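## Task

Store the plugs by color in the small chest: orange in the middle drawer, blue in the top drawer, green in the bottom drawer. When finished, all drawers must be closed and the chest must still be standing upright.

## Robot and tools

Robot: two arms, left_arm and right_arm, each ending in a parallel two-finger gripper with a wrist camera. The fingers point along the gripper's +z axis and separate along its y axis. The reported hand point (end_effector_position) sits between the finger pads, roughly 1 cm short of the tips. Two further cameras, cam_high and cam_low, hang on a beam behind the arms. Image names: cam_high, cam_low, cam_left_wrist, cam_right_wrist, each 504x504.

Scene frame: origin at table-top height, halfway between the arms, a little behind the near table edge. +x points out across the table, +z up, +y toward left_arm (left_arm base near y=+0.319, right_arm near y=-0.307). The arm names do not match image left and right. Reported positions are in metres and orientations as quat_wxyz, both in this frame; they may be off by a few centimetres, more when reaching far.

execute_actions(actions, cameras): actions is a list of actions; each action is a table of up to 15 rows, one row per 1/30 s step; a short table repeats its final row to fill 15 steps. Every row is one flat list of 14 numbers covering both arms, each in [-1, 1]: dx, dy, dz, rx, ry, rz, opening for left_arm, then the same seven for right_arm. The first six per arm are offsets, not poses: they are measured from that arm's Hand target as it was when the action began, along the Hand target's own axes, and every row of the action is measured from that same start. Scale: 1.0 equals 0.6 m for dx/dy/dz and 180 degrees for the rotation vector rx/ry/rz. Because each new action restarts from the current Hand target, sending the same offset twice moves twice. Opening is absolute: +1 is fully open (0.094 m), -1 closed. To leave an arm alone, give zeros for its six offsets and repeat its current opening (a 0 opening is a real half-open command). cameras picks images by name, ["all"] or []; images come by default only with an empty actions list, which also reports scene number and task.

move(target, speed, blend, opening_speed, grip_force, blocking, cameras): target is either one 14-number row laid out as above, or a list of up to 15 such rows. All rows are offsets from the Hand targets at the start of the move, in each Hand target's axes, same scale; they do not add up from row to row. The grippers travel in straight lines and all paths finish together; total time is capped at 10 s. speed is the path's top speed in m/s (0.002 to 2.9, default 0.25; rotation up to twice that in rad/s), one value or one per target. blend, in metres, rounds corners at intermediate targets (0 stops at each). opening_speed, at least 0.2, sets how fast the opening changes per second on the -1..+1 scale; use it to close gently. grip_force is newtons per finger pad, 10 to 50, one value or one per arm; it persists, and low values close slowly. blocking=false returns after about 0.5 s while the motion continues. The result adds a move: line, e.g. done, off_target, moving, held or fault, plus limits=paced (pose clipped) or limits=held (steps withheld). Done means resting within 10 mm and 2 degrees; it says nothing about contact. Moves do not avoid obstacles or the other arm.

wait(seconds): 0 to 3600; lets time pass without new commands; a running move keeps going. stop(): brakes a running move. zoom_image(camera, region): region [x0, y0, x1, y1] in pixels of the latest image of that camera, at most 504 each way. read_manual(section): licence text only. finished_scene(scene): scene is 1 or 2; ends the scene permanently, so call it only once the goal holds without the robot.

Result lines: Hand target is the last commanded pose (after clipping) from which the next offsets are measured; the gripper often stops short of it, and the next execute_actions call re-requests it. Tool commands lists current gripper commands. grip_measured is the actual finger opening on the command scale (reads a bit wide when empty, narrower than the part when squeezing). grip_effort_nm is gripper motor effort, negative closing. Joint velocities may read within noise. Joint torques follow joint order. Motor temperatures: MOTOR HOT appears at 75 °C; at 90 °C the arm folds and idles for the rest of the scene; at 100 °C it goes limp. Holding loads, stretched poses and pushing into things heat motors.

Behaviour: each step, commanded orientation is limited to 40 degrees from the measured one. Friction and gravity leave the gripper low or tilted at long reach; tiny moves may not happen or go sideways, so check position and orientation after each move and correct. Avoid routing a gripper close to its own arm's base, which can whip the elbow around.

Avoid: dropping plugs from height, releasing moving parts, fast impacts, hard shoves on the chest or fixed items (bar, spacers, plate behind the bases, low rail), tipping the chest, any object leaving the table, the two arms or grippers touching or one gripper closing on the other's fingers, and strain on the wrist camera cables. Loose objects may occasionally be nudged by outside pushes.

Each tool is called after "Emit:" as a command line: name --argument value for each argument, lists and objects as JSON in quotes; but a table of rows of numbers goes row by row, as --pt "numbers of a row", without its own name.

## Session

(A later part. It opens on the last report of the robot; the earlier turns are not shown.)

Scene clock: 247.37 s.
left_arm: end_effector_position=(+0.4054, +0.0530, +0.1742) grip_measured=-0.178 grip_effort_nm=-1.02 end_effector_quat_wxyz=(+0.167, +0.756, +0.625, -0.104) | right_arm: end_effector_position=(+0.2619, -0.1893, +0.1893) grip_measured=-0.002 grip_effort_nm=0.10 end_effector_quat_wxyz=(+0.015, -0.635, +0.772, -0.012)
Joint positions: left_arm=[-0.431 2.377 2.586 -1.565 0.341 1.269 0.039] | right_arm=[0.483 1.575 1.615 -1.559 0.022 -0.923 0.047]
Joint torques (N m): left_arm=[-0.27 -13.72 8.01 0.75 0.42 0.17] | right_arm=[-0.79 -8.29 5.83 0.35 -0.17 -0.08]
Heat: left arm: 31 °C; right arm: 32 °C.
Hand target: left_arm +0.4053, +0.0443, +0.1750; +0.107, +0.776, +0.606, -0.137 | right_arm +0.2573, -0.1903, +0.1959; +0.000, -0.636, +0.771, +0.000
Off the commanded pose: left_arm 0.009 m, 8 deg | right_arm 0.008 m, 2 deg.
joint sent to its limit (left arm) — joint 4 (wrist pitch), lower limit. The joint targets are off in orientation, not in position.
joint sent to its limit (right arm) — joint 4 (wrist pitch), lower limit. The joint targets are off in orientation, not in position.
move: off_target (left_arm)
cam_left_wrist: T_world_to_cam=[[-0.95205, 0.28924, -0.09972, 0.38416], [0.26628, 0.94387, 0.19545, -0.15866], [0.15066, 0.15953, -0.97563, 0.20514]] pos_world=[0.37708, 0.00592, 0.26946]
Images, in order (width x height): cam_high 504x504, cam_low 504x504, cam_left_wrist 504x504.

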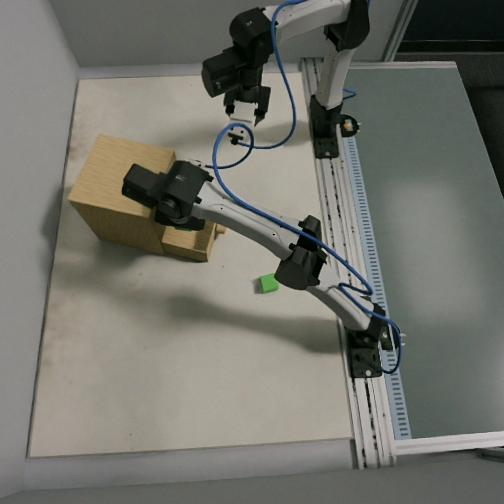

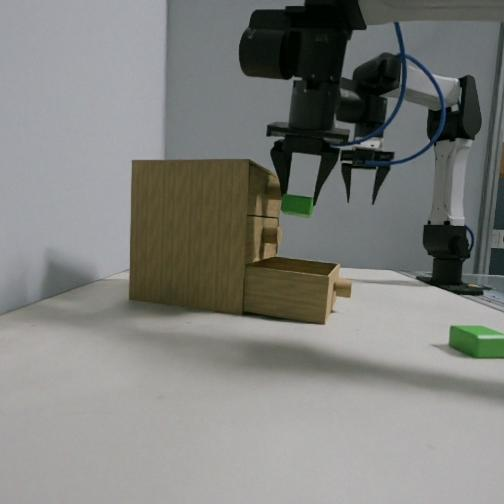

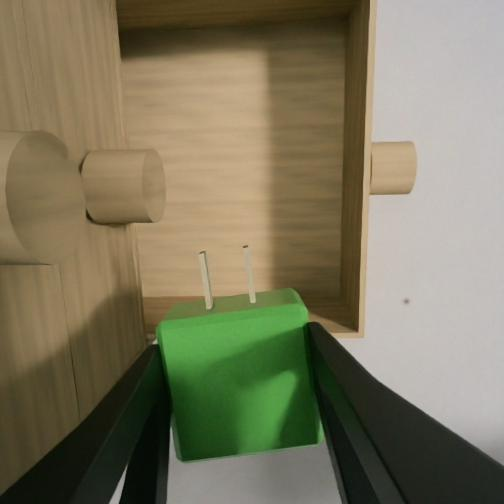

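Emit:
move --pt "-0.037 0.008 0.0135 0 0 0 -0.4 0 0 0 0 0 0 0.0" --pt "0.020 0.008 0.170 0 0 0 -0.4 0 0 0 0 0 0 0.0" --speed '[0.2,0.12]' --blend '[0.005,0]' --cameras '["cam_left_wrist","cam_high","cam_low"]'

Scene clock: 251.23 s.
left_arm: end_effector_position=(+0.3978, +0.0282, +0.0780) grip_measured=-0.178 grip_effort_nm=-1.02 end_effector_quat_wxyz=(+0.086, +0.770, +0.617, -0.138) | right_arm: end_effector_position=(+0.2619, -0.1893, +0.1893) grip_measured=-0.002 grip_effort_nm=0.10 end_effector_quat_wxyz=(+0.015, -0.635, +0.772, -0.012)
Joint positions: left_arm=[-0.488 2.542 2.512 -1.496 0.338 1.275 0.039] | right_arm=[0.483 1.575 1.615 -1.559 0.022 -0.923 0.047]
Joint torques (N m): left_arm=[0.18 -16.7 4.68 1.02 0.33 0.21] | right_arm=[-0.77 -8.31 5.82 0.35 -0.17 -0.08]
Heat: left arm: 31 °C; right arm: 32 °C.
Hand target: left_arm +0.4042, +0.0202, +0.0751; +0.107, +0.776, +0.606, -0.137 | right_arm +0.2573, -0.1903, +0.1959; +0.000, -0.636, +0.771, +0.000
Off the commanded pose: left_arm 0.011 m, 3 deg | right_arm 0.008 m, 2 deg.
joint sent to its limit (right arm) — joint 4 (wrist pitch), lower limit. The joint targets are off in orientation, not in position.
move: off_target (left_arm)
cam_left_wrist: T_world_to_cam=[[-0.9359, 0.34609, 0.06559, 0.35365], [0.35177, 0.90847, 0.22572, -0.14968], [0.01853, 0.23432, -0.97198, 0.16658]] pos_world=[0.38055, -0.02545, 0.1725]
Images, in order (width x height): cam_high 504x504, cam_low 504x504, cam_left_wrist 504x504.

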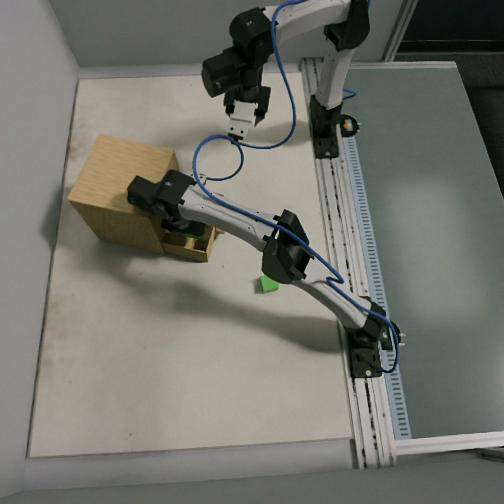

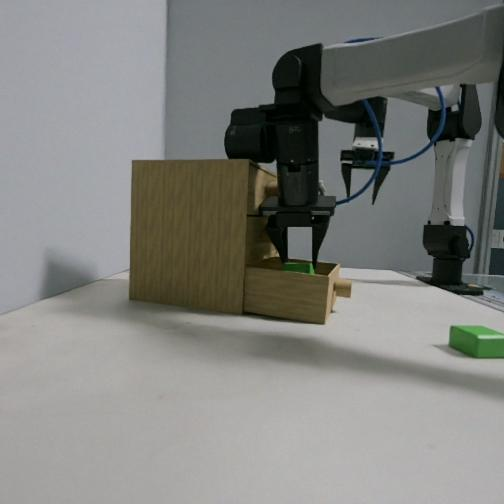

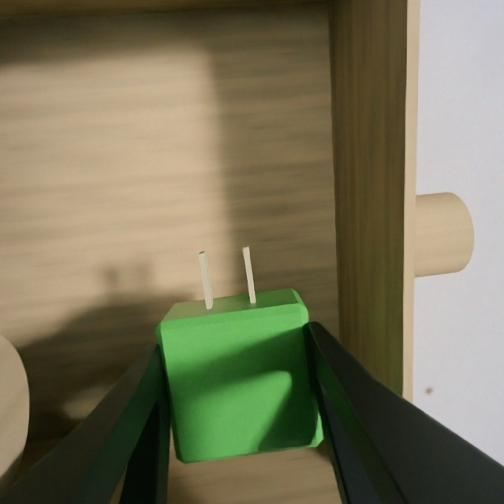

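Emit:
move --pt "0.0252 0 0.0493 0 0 0 -0.4 0 0 0 0 0 0 0.0" --pt "0.0252 0 0.0493 0 0 0 0.05 0 0 0 0 0 0 0.0" --pt "-0.0097 0 -0.0447 0 0 0 0.05 0 0 0 0 0 0 0.0" --speed '[0.08,0.1,0.15]' --cameras '["cam_left_wrist","cam_low"]'

Scene clock: 256.73 s.
left_arm: end_effector_position=(+0.4029, +0.0256, +0.1071) grip_measured=+0.048 grip_effort_nm=0.13 end_effector_quat_wxyz=(+0.114, +0.776, +0.606, -0.129) | right_arm: end_effector_position=(+0.2619, -0.1893, +0.1893) grip_measured=-0.002 grip_effort_nm=0.10 end_effector_quat_wxyz=(+0.015, -0.635, +0.772, -0.012)
Joint positions: left_arm=[-0.484 2.547 2.635 -1.559 0.344 1.293 0.049] | right_arm=[0.483 1.575 1.615 -1.559 0.022 -0.923 0.047]
Joint torques (N m): left_arm=[0.62 -14.09 8.02 0.46 0.32 -0.01] | right_arm=[-0.79 -8.28 5.82 0.35 -0.18 -0.08]
Motor temperatures (°C): left_arm=[18 33 31 23 19 20 22] | right_arm=[19 33 32 23 16 20 20]
Heat: left arm: 33 °C; right arm: 33 °C.
Hand target: left_arm +0.4051, +0.0238, +0.1023; +0.107, +0.776, +0.606, -0.137 | right_arm +0.2573, -0.1903, +0.1959; +0.000, -0.636, +0.771, +0.000
Off the commanded pose: left_arm 0.006 m, 1 deg | right_arm 0.008 m, 2 deg.
joint sent to its limit (left arm) — joint 4 (wrist pitch), lower limit. The joint targets still meet the commanded pose.
joint sent to its limit (right arm) — joint 4 (wrist pitch), lower limit. The joint targets are off in orientation, not in position.
move: done; target 2's new opening was sent with left_arm's hand 0.031 m and 1 deg from that target
cam_left_wrist: T_world_to_cam=[[-0.9326, 0.36086, 0.00632, 0.36195], [0.35382, 0.91068, 0.21326, -0.15535], [0.0712, 0.20112, -0.97697, 0.17549]] pos_world=[0.38003, -0.02443, 0.20229]
Images, in order (width x height): cam_low 504x504, cam_left_wrist 504x504.

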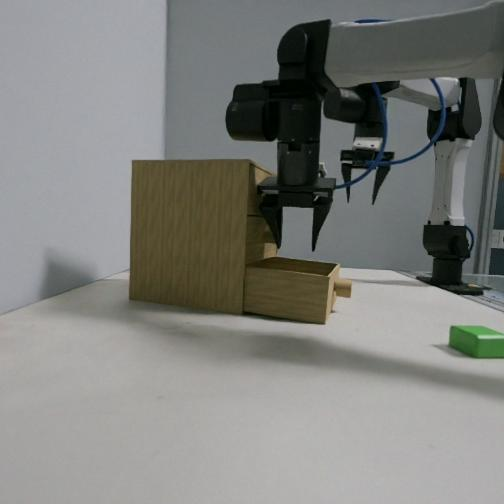

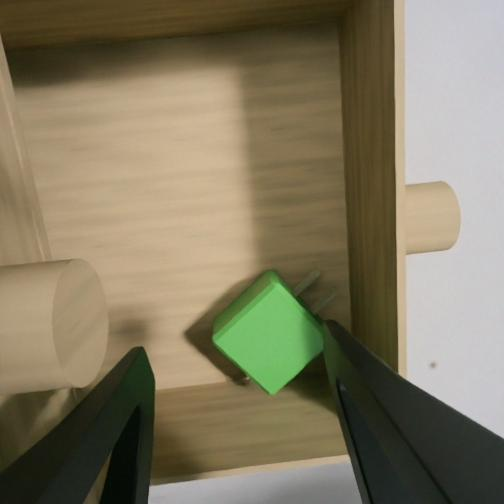

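Emit:
move --pt "-0.068 0 -0.188 0 0 0 0.05 0 0 0 0 0 0 0.3" --pt "0.432 -0.574 -0.405 -0.19 0 -0.522 0.05 0 0 0 0 0 0 0.3" --pt "0.432 -0.574 -0.405 -0.19 0 -0.522 0.05 -0.589 0.18 0.143 0.0573 -0.101 0.3245 0.3" --speed '[0.2,0.4,0.4]' --blend '[0.03,0.03,0]' --cameras '["all"]'

Emit:
zoom_image --camera "cam_high" --region '[60, 120, 310, 320]'

Scene clock: 266.23 s.
left_arm: end_effector_position=(+0.1501, +0.4248, +0.2371) grip_measured=+0.048 grip_effort_nm=0.13 end_effector_quat_wxyz=(+0.185, +0.023, +0.982, +0.019) | right_arm: end_effector_position=(+0.2161, +0.1753, +0.1150) grip_measured=+0.298 grip_effort_nm=0.10 end_effector_quat_wxyz=(+0.168, -0.177, +0.969, +0.038)
Joint positions: left_arm=[0.822 1.113 1.376 -1.565 0.237 0.817 0.049] | right_arm=[1.288 2.467 2.556 -1.42 0.275 0.863 0.061]
Joint torques (N m): left_arm=[1.14 -3.43 6.27 0.97 0.32 0.21] | right_arm=[-0.24 -10.88 9.2 0.62 0.32 0.12]
Heat: left arm: 34 °C; right arm: 33 °C.
Hand target: left_arm +0.1500, +0.4240, +0.2422; +0.174, +0.034, +0.984, -0.006 | right_arm +0.2186, +0.1772, +0.1100; +0.172, -0.171, +0.970, +0.030
Off the commanded pose: left_arm 0.005 m, 3 deg | right_arm 0.006 m, 1 deg.
joint sent to its limit (left arm) — joint 4 (wrist pitch), lower limit. The joint targets are off in orientation, not in position.
move: off_target (left_arm); blend cut to 0 m at target 1
cam_left_wrist: T_world_to_cam=[[-0.16619, -0.9858, -0.02394, 0.44564], [-0.9685, 0.15861, 0.19198, 0.06592], [-0.18546, 0.0551, -0.98111, 0.34174]] pos_world=[0.20128, 0.41003, 0.3333]
cam_right_wrist: T_world_to_cam=[[0.22366, -0.97452, 0.01662, 0.11675], [-0.95253, -0.21494, 0.21559, 0.25063], [-0.20653, -0.06405, -0.97634, 0.27451]] pos_world=[0.26932, 0.18523, 0.21204]

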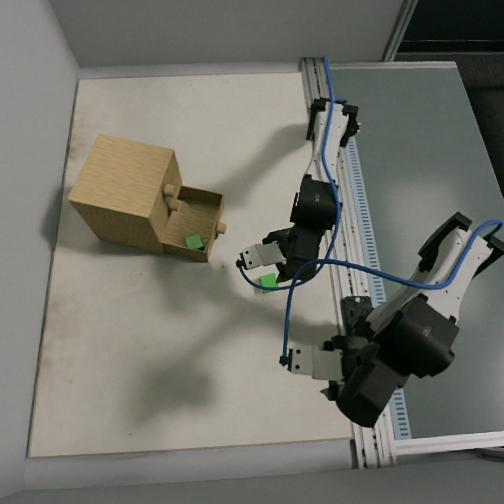

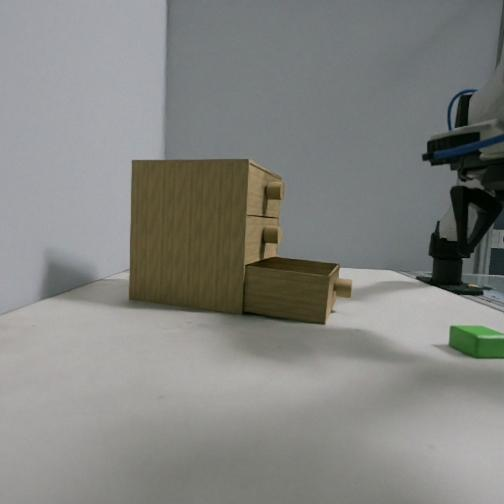

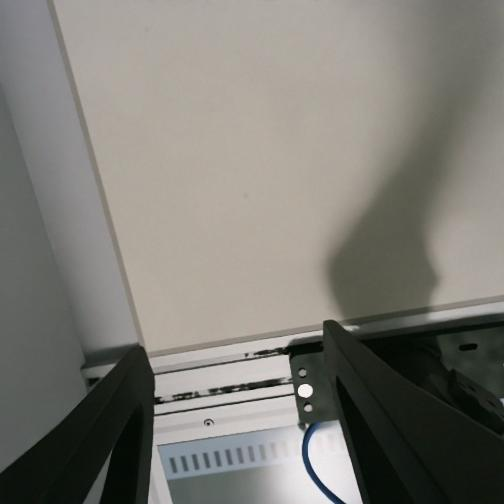

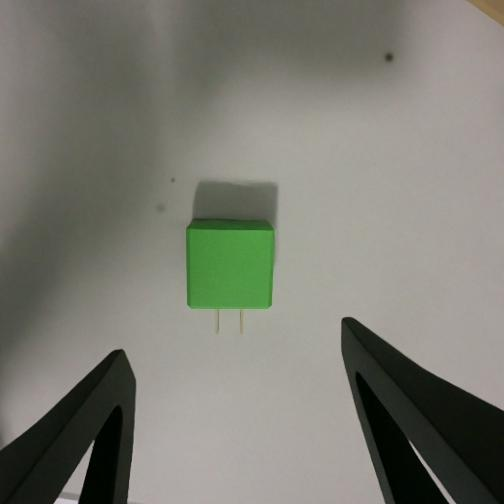

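Scaled by 2.016 from the camera's image (finer frame: 720x720).

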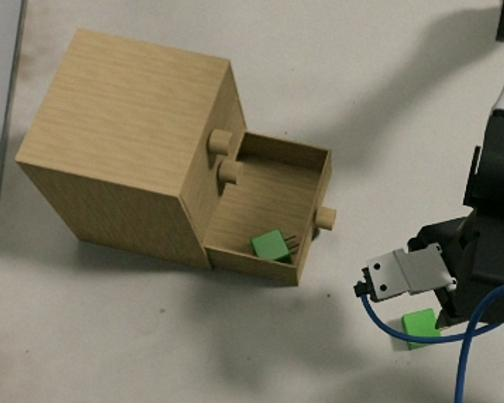

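Emit:
move --pt "0 0 0 0 0 0 0.05 0.0458 0.0073 0.157 0 0 0 0.3" --pt "0 0 0 0 0 0 0.05 0.0458 0.0073 0.157 0 0 0 -0.4" --pt "0 0 0 0 0 0 0.05 -0.034 0.0073 -0.0623 0 0 0 -0.4" --speed '[0.15,0.1,0.25]' --cameras '["cam_right_wrist"]'

Scene clock: 270.97 s.
left_arm: end_effector_position=(+0.1501, +0.4248, +0.2371) grip_measured=+0.048 grip_effort_nm=0.13 end_effector_quat_wxyz=(+0.185, +0.023, +0.982, +0.019) | right_arm: end_effector_position=(+0.2215, +0.1809, +0.1521) grip_measured=-0.128 grip_effort_nm=-1.02 end_effector_quat_wxyz=(+0.187, -0.174, +0.964, +0.068)
Joint positions: left_arm=[0.822 1.113 1.376 -1.565 0.237 0.817 0.049] | right_arm=[1.283 2.54 2.836 -1.552 0.278 0.851 0.041]
Joint torques (N m): left_arm=[1.02 -3.21 6.34 0.94 0.28 0.16] | right_arm=[-0.12 -11.66 8.79 0.79 0.3 -0.03]
Heat: left arm: 33 °C; right arm: 34 °C.
Hand target: left_arm +0.1500, +0.4240, +0.2422; +0.174, +0.034, +0.984, -0.006 | right_arm +0.2231, +0.1835, +0.1522; +0.172, -0.171, +0.970, +0.030
Off the commanded pose: left_arm 0.005 m, 3 deg | right_arm 0.003 m, 5 deg.
elbow stopped short (right arm): the move would have taken joint 3 (elbow) straighter than the controller allows.
joint sent to its limit (left arm) — joint 4 (wrist pitch), lower limit. The joint targets are off in orientation, not in position.
move: off_target (right_arm)
cam_right_wrist: T_world_to_cam=[[0.22892, -0.97254, -0.0419, 0.12782], [-0.95695, -0.23272, 0.17348, 0.25962], [-0.17847, 0.00038, -0.98395, 0.29545]] pos_world=[0.27191, 0.18462, 0.25103]

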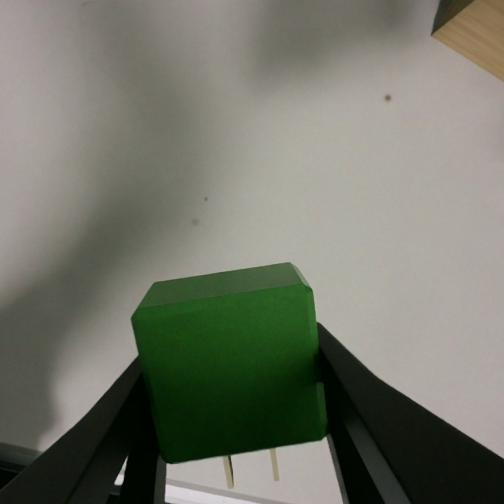

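Emit:
move --target '[0,0,0,0,0,0,0.05,-0.1557,-0.3878,0.0158,-0.112,-0.0099,-0.2906,-0.4]' --speed 0.35 --cameras '["cam_right_wrist","cam_high","cam_low"]'

Scene clock: 275.17 s.
left_arm: end_effector_position=(+0.1501, +0.4248, +0.2371) grip_measured=+0.048 grip_effort_nm=0.13 end_effector_quat_wxyz=(+0.185, +0.023, +0.982, +0.019) | right_arm: end_effector_position=(+0.3870, -0.0095, +0.1670) grip_measured=-0.128 grip_effort_nm=-1.02 end_effector_quat_wxyz=(+0.139, -0.600, +0.780, +0.110)
Joint positions: left_arm=[0.822 1.113 1.376 -1.565 0.237 0.817 0.049] | right_arm=[0.617 2.182 2.28 -1.386 -0.228 -0.694 0.041]
Joint torques (N m): left_arm=[1.01 -3.49 6.34 0.93 0.32 0.22] | right_arm=[-0.25 -11.07 9.54 0.77 -0.31 -0.08]
Heat: left arm: 33 °C; right arm: 35 °C.
Hand target: left_arm +0.1500, +0.4240, +0.2422; +0.174, +0.034, +0.984, -0.006 | right_arm +0.3882, -0.0041, +0.1754; +0.150, -0.605, +0.773, +0.117
Off the commanded pose: left_arm 0.005 m, 3 deg | right_arm 0.010 m, 2 deg.
joint sent to its limit (left arm) — joint 4 (wrist pitch), lower limit. The joint targets are off in orientation, not in position.
move: done
cam_right_wrist: T_world_to_cam=[[0.92227, -0.38583, 0.02377, -0.36828], [-0.38225, -0.90111, 0.20464, 0.13709], [-0.05754, -0.19782, -0.97855, 0.29007]] pos_world=[0.40874, 0.03882, 0.26455]
Images, in order (width x height): cam_high 504x504, cam_low 504x504, cam_right_wrist 504x504.

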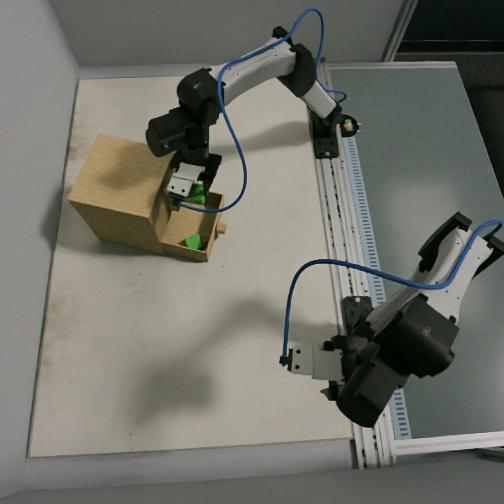

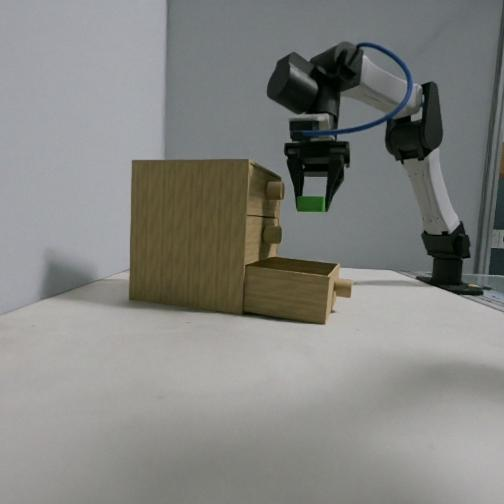

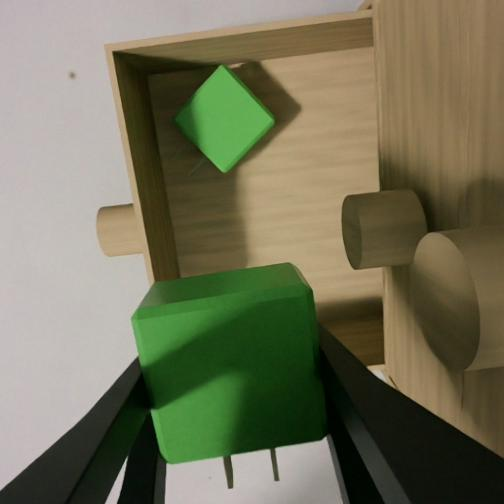

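Emit:
move --pt "0 0 0 0 0 0 0.05 -0.0013 -0.0087 0.0006 0.0062 0.039 0.0155 -0.4" --pt "0 0 0 0 0 0 0.05 0.08 -0.0087 0.2014 0.0062 0.039 0.0155 -0.4" --speed 0.12 --cameras '["cam_right_wrist","cam_low"]'

Scene clock: 281.40 s.
left_arm: end_effector_position=(+0.1501, +0.4248, +0.2371) grip_measured=+0.048 grip_effort_nm=0.13 end_effector_quat_wxyz=(+0.185, +0.023, +0.982, +0.019) | right_arm: end_effector_position=(+0.3947, -0.0003, +0.0530) grip_measured=-0.128 grip_effort_nm=-1.02 end_effector_quat_wxyz=(+0.112, -0.591, +0.795, +0.079)
Joint positions: left_arm=[0.822 1.113 1.376 -1.565 0.237 0.817 0.049] | right_arm=[0.649 2.231 1.923 -1.024 -0.152 -0.642 0.041]
Joint torques (N m): left_arm=[1.11 -3.3 6.2 1 0.37 0.2] | right_arm=[-0.72 -12 4.74 0.84 -0.07 -0.03]
Heat: left arm: 32 °C; right arm: 36 °C.
Hand target: left_arm +0.1500, +0.4240, +0.2422; +0.174, +0.034, +0.984, -0.006 | right_arm +0.3934, -0.0047, +0.0454; +0.105, -0.590, +0.797, +0.076
Off the commanded pose: left_arm 0.005 m, 3 deg | right_arm 0.009 m, 1 deg.
joint sent to its limit (left arm) — joint 4 (wrist pitch), lower limit. The joint targets are off in orientation, not in position.
move: done
cam_right_wrist: T_world_to_cam=[[0.90828, -0.41573, 0.04694, -0.36491], [-0.41145, -0.8673, 0.28016, 0.17924], [-0.07576, -0.27378, -0.95881, 0.18692]] pos_world=[0.41935, 0.05492, 0.14613]
Images, in order (width x height): cam_low 504x504, cam_right_wrist 504x504.

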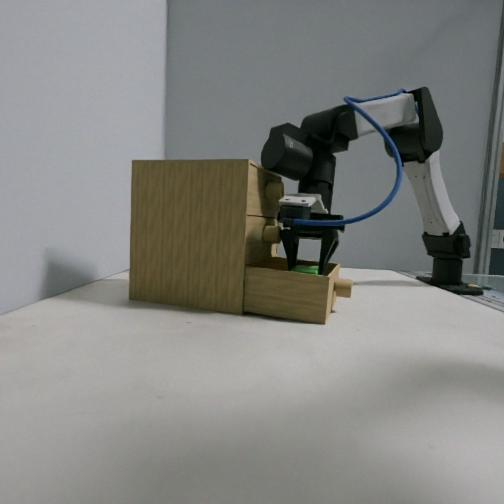

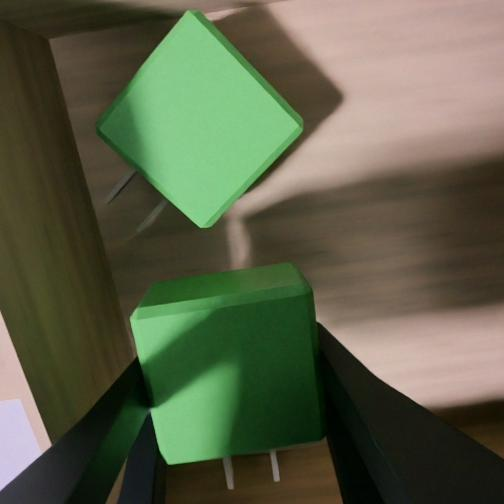

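Emit:
move --pt "0 0 0 0 0 0 0.05 0.006 0 0.0225 0 0 0 -0.4" --pt "0 0 0 0 0 0 0.05 0.006 0 0.0225 0 0 0 0.02" --pt "0 0 0 0 0 0 0.05 -0.0545 0 -0.2 0 0 0 0.02" --pt "0 0 0 0 0 0 0.3 0.372 0.106 -0.349 0 0 0 0.02" --pt "-0.132 -0.631 0.367 0.0539 -0.287 0.0521 0.3 0.372 0.106 -0.349 0 0 0 0.02" --speed '[0.08,0.1,0.15,0.35,0.4]' --blend '[0,0,0.01,0.03,0]' --cameras '["cam_high","cam_left_wrist","cam_low"]'

Emit:
zoom_image --camera "cam_high" --region '[60, 120, 310, 320]'

Scene clock: 292.13 s.
left_arm: end_effector_position=(+0.2686, +0.0421, +0.0554) grip_measured=+0.298 grip_effort_nm=0.14 end_effector_quat_wxyz=(+0.568, +0.127, +0.809, -0.084) | right_arm: end_effector_position=(+0.2587, -0.2449, +0.1871) grip_measured=+0.018 grip_effort_nm=0.10 end_effector_quat_wxyz=(+0.101, -0.589, +0.799, +0.070)
Joint positions: left_arm=[-1.064 1.756 0.457 0.812 -0.714 -0.339 0.061] | right_arm=[0.123 1.412 1.432 -1.469 -0.224 -1.165 0.048]
Joint torques (N m): left_arm=[0.02 -6.53 6.35 2.22 -0.32 0.16] | right_arm=[-0.81 -5.94 5.96 0.4 -0.32 -0.09]
Heat: left arm: 31 °C; right arm: 36 °C.
Hand target: left_arm +0.2728, +0.0360, +0.0621; +0.580, +0.120, +0.801, -0.087 | right_arm +0.2535, -0.2439, +0.1898; +0.105, -0.590, +0.797, +0.077
Off the commanded pose: left_arm 0.010 m, 2 deg | right_arm 0.006 m, 1 deg.
move: done; blend cut to 0 m at target 4; target 2's new opening was sent with right_arm's hand 0.019 m and 3 deg from that target; target 4's new opening was sent with left_arm's hand 0.005 m and 3 deg from that target
cam_left_wrist: T_world_to_cam=[[-0.39465, -0.91443, -0.08982, 0.14571], [-0.70454, 0.3639, -0.60926, 0.2411], [0.58981, -0.17716, -0.78787, -0.00267]] pos_world=[0.22894, 0.04503, 0.15788]
Images, in order (width x height): cam_high 504x504, cam_low 504x504, cam_left_wrist 504x504.

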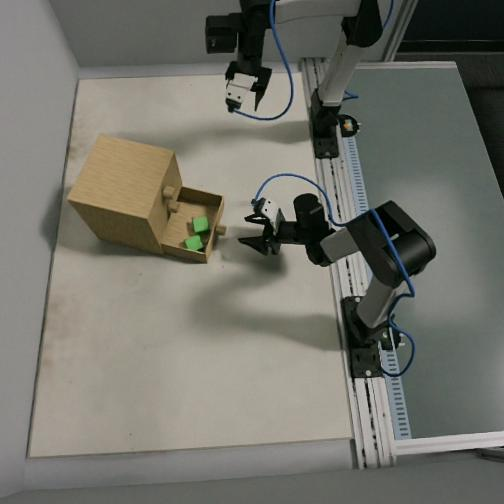

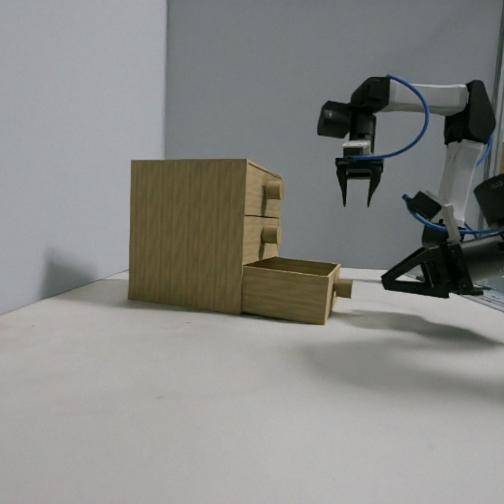

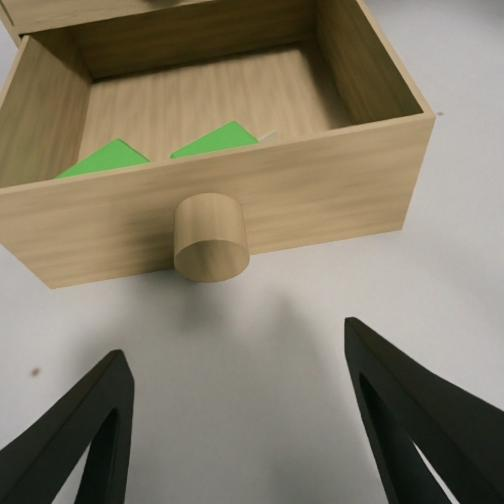

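Scaled by 2.016 from the camera's image (finer frame: 720x720).

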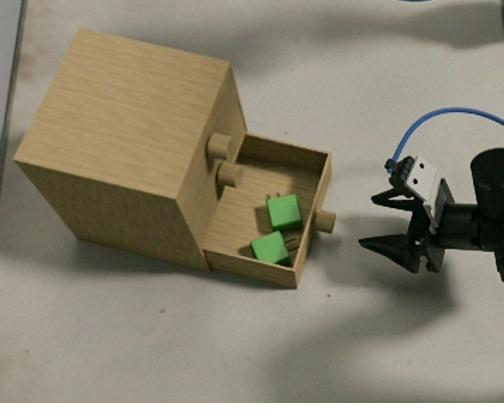

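Emit:
move --pt "-0.0238 0.0083 0.0867 0.0158 0 0.0053 0.3 0 0 0 0 0 0 0.02" --pt "-0.0238 0.0083 0.0867 0.0158 0 0.0053 -0.65 0 0 0 0 0 0 0.02" --pt "-0.0868 -0.003 0.2747 0.0158 0 0.0053 -0.65 0 0 0 0 0 0 0.02" --speed '[0.15,0.1,0.1]' --cameras '["cam_high","cam_left_wrist","cam_low"]'

Emit:
zoom_image --camera "cam_high" --region '[60, 120, 260, 290]'

Scene clock: 298.60 s.
left_arm: end_effector_position=(+0.4297, -0.0061, +0.0609) grip_measured=-0.521 grip_effort_nm=-1.02 end_effector_quat_wxyz=(+0.576, +0.136, +0.801, -0.087) | right_arm: end_effector_position=(+0.2587, -0.2449, +0.1871) grip_measured=+0.018 grip_effort_nm=0.10 end_effector_quat_wxyz=(+0.101, -0.589, +0.799, +0.070)
Joint positions: left_arm=[-0.752 2.129 1.022 0.731 -0.42 -0.155 0.023] | right_arm=[0.123 1.412 1.432 -1.469 -0.224 -1.165 0.048]
Joint torques (N m): left_arm=[0.94 -9.92 8.8 2.25 0.27 0] | right_arm=[-0.83 -5.93 5.94 0.4 -0.32 -0.09]
Heat: left arm: 31 °C; right arm: 35 °C.
Hand target: left_arm +0.4376, -0.0164, +0.0603; +0.578, +0.141, +0.797, -0.102 | right_arm +0.2535, -0.2439, +0.1898; +0.105, -0.590, +0.797, +0.077
Off the commanded pose: left_arm 0.013 m, 2 deg | right_arm 0.006 m, 1 deg.
move: off_target (left_arm); target 2's new opening was sent with left_arm's hand 0.011 m and 2 deg from that target
cam_left_wrist: T_world_to_cam=[[-0.40959, -0.9067, -0.10062, 0.17272], [-0.68396, 0.3782, -0.62384, 0.36755], [0.60369, -0.1867, -0.77505, -0.10862]] pos_world=[0.38771, -0.00268, 0.16248]
Images, in order (width x height): cam_high 504x504, cam_low 504x504, cam_left_wrist 504x504.

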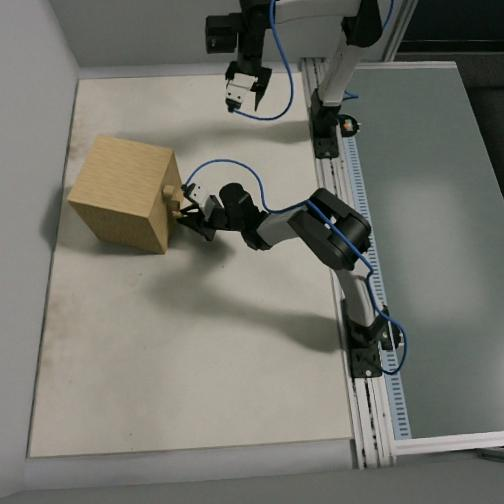

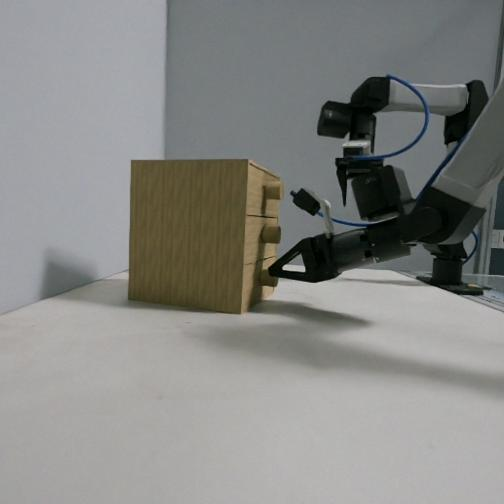

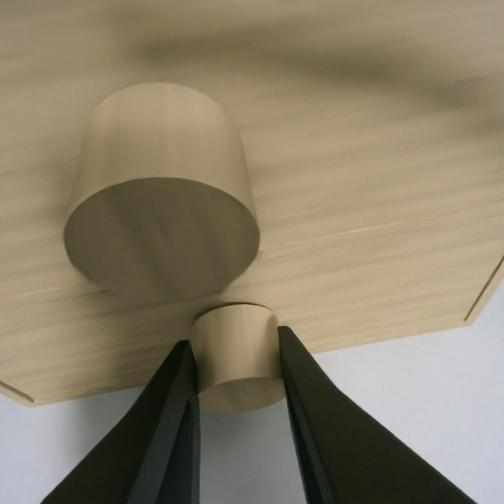

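Scaled by 2.520 from the camera's image (finer frame: 720x720).

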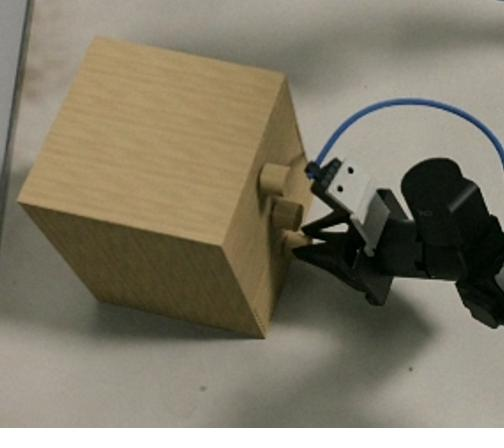

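Emit:
move --pt "0 0 0 0 0 0 0.1 0 0 0 0 0 0 0.02" --pt "-0.026 0 -0.237 0 0 0 0.1 0 0 0 0 0 0 0.02" --speed '[0.1,0.3]' --cameras '["cam_high","cam_left_wrist","cam_low"]'

Emit:
zoom_image --camera "cam_low" --region '[110, 130, 310, 330]'

Emit:
zoom_image --camera "cam_high" --region '[60, 120, 220, 280]'

Scene clock: 302.00 s.
left_arm: end_effector_position=(+0.3161, +0.0283, +0.1019) grip_measured=+0.097 grip_effort_nm=0.14 end_effector_quat_wxyz=(+0.563, +0.158, +0.806, -0.090) | right_arm: end_effector_position=(+0.2587, -0.2449, +0.1871) grip_measured=+0.018 grip_effort_nm=0.10 end_effector_quat_wxyz=(+0.101, -0.589, +0.799, +0.070)
Joint positions: left_arm=[-0.917 1.668 0.637 0.596 -0.535 -0.212 0.052] | right_arm=[0.123 1.412 1.432 -1.469 -0.224 -1.165 0.048]
Joint torques (N m): left_arm=[-0.23 -12.63 5.68 2.2 -0.3 -0.16] | right_arm=[-0.81 -5.93 5.94 0.41 -0.32 -0.09]
Heat: left arm: 31 °C; right arm: 35 °C.
Hand target: left_arm +0.3152, +0.0282, +0.1194; +0.578, +0.141, +0.797, -0.102 | right_arm +0.2535, -0.2439, +0.1898; +0.105, -0.590, +0.797, +0.077
Off the commanded pose: left_arm 0.018 m, 3 deg | right_arm 0.006 m, 1 deg.
move: off_target (left_arm)
cam_left_wrist: T_world_to_cam=[[-0.447, -0.8874, -0.1127, 0.17406], [-0.68273, 0.41985, -0.598, 0.29831], [0.57798, -0.19036, -0.79354, 0.00826]] pos_world=[0.2767, 0.03079, 0.20456]
Images, in order (width x height): cam_high 504x504, cam_low 504x504, cam_left_wrist 504x504.

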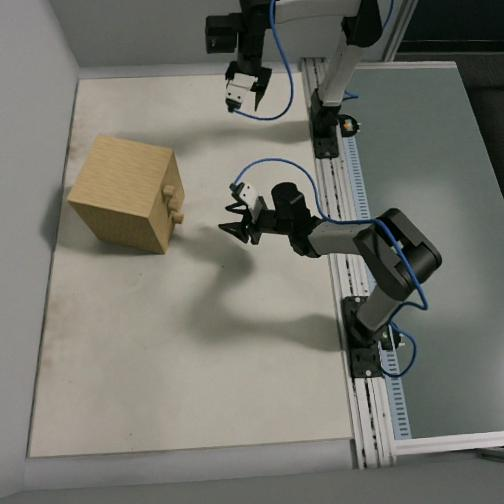

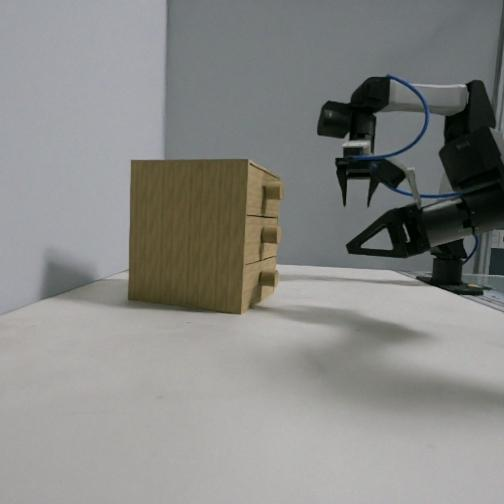

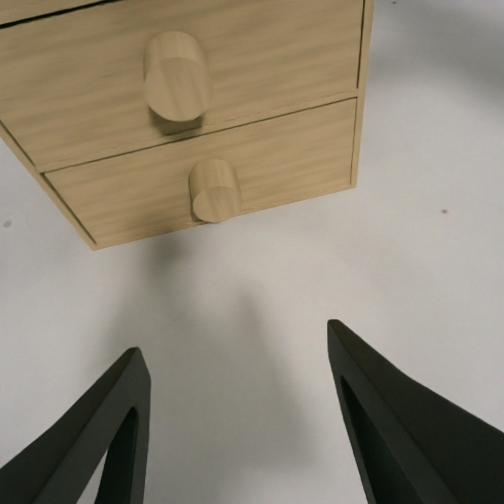

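Scaled by 2.520 from the camera's image (finer frame: 720x720).

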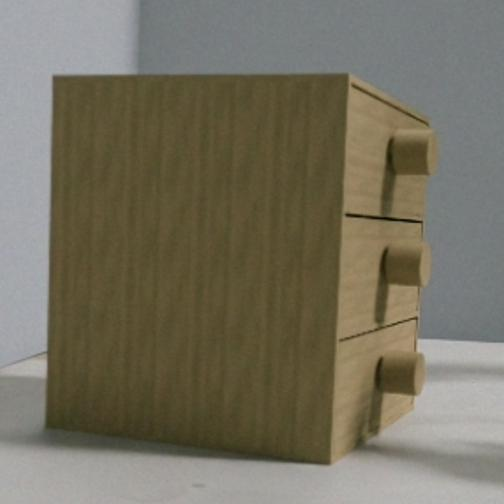

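Scaled by 3.150 from the camera's image (finer frame: 720x720).

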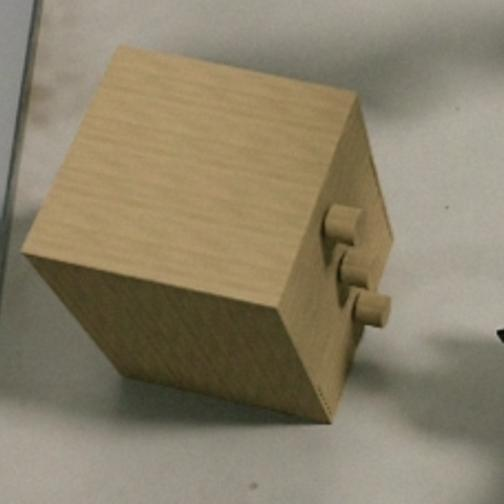

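Emit:
move --target '[-0.17,0.0,-0.16,0,0,0,0.1,0,0,0,0,0,0,0.02]' --speed 0.35 --cameras '["cam_left_wrist"]'

Emit:
zoom_image --camera "cam_left_wrist" --region '[0, 0, 420, 300]'

Scene clock: 304.60 s.
left_arm: end_effector_position=(+0.2571, +0.0527, +0.2310) grip_measured=+0.097 grip_effort_nm=0.14 end_effector_quat_wxyz=(+0.567, +0.156, +0.804, -0.093) | right_arm: end_effector_position=(+0.2587, -0.2449, +0.1871) grip_measured=+0.018 grip_effort_nm=0.10 end_effector_quat_wxyz=(+0.101, -0.589, +0.799, +0.070)
Joint positions: left_arm=[-1.046 1.184 0.82 -0.095 -0.651 -0.276 0.052] | right_arm=[0.123 1.412 1.432 -1.469 -0.224 -1.165 0.048]
Joint torques (N m): left_arm=[-0.21 -4.52 9.96 2.09 -0.3 -0.12] | right_arm=[-0.83 -5.91 5.97 0.41 -0.32 -0.09]
Heat: left arm: 32 °C; right arm: 34 °C.
Hand target: left_arm +0.2592, +0.0484, +0.2461; +0.578, +0.141, +0.797, -0.102 | right_arm +0.2535, -0.2439, +0.1898; +0.105, -0.590, +0.797, +0.077
Off the commanded pose: left_arm 0.016 m, 2 deg | right_arm 0.006 m, 1 deg.
move: off_target (left_arm)
cam_left_wrist: T_world_to_cam=[[-0.44769, -0.88752, -0.10904, 0.18324], [-0.67718, 0.41614, -0.60684, 0.32583], [0.58396, -0.19784, -0.78731, 0.14691]] pos_world=[0.21689, 0.0561, 0.33337]

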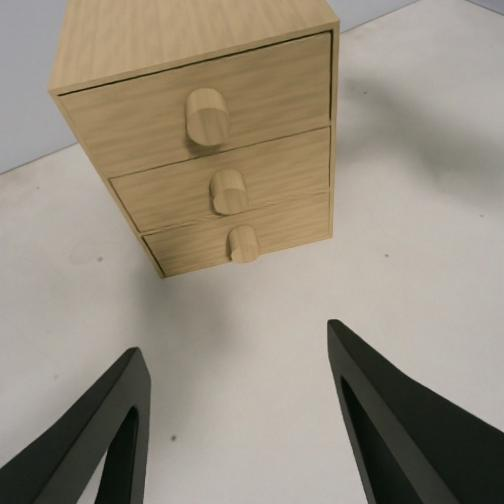

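Scaled by 1.200 from the camera's image (finer frame: 720x720).

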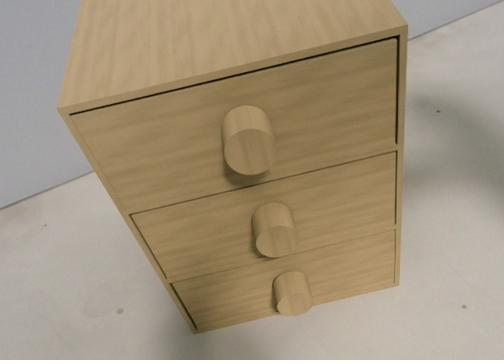

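All drawers are flush.

Emit:
finished_scene --scene 1

The scene is finished: the task was done.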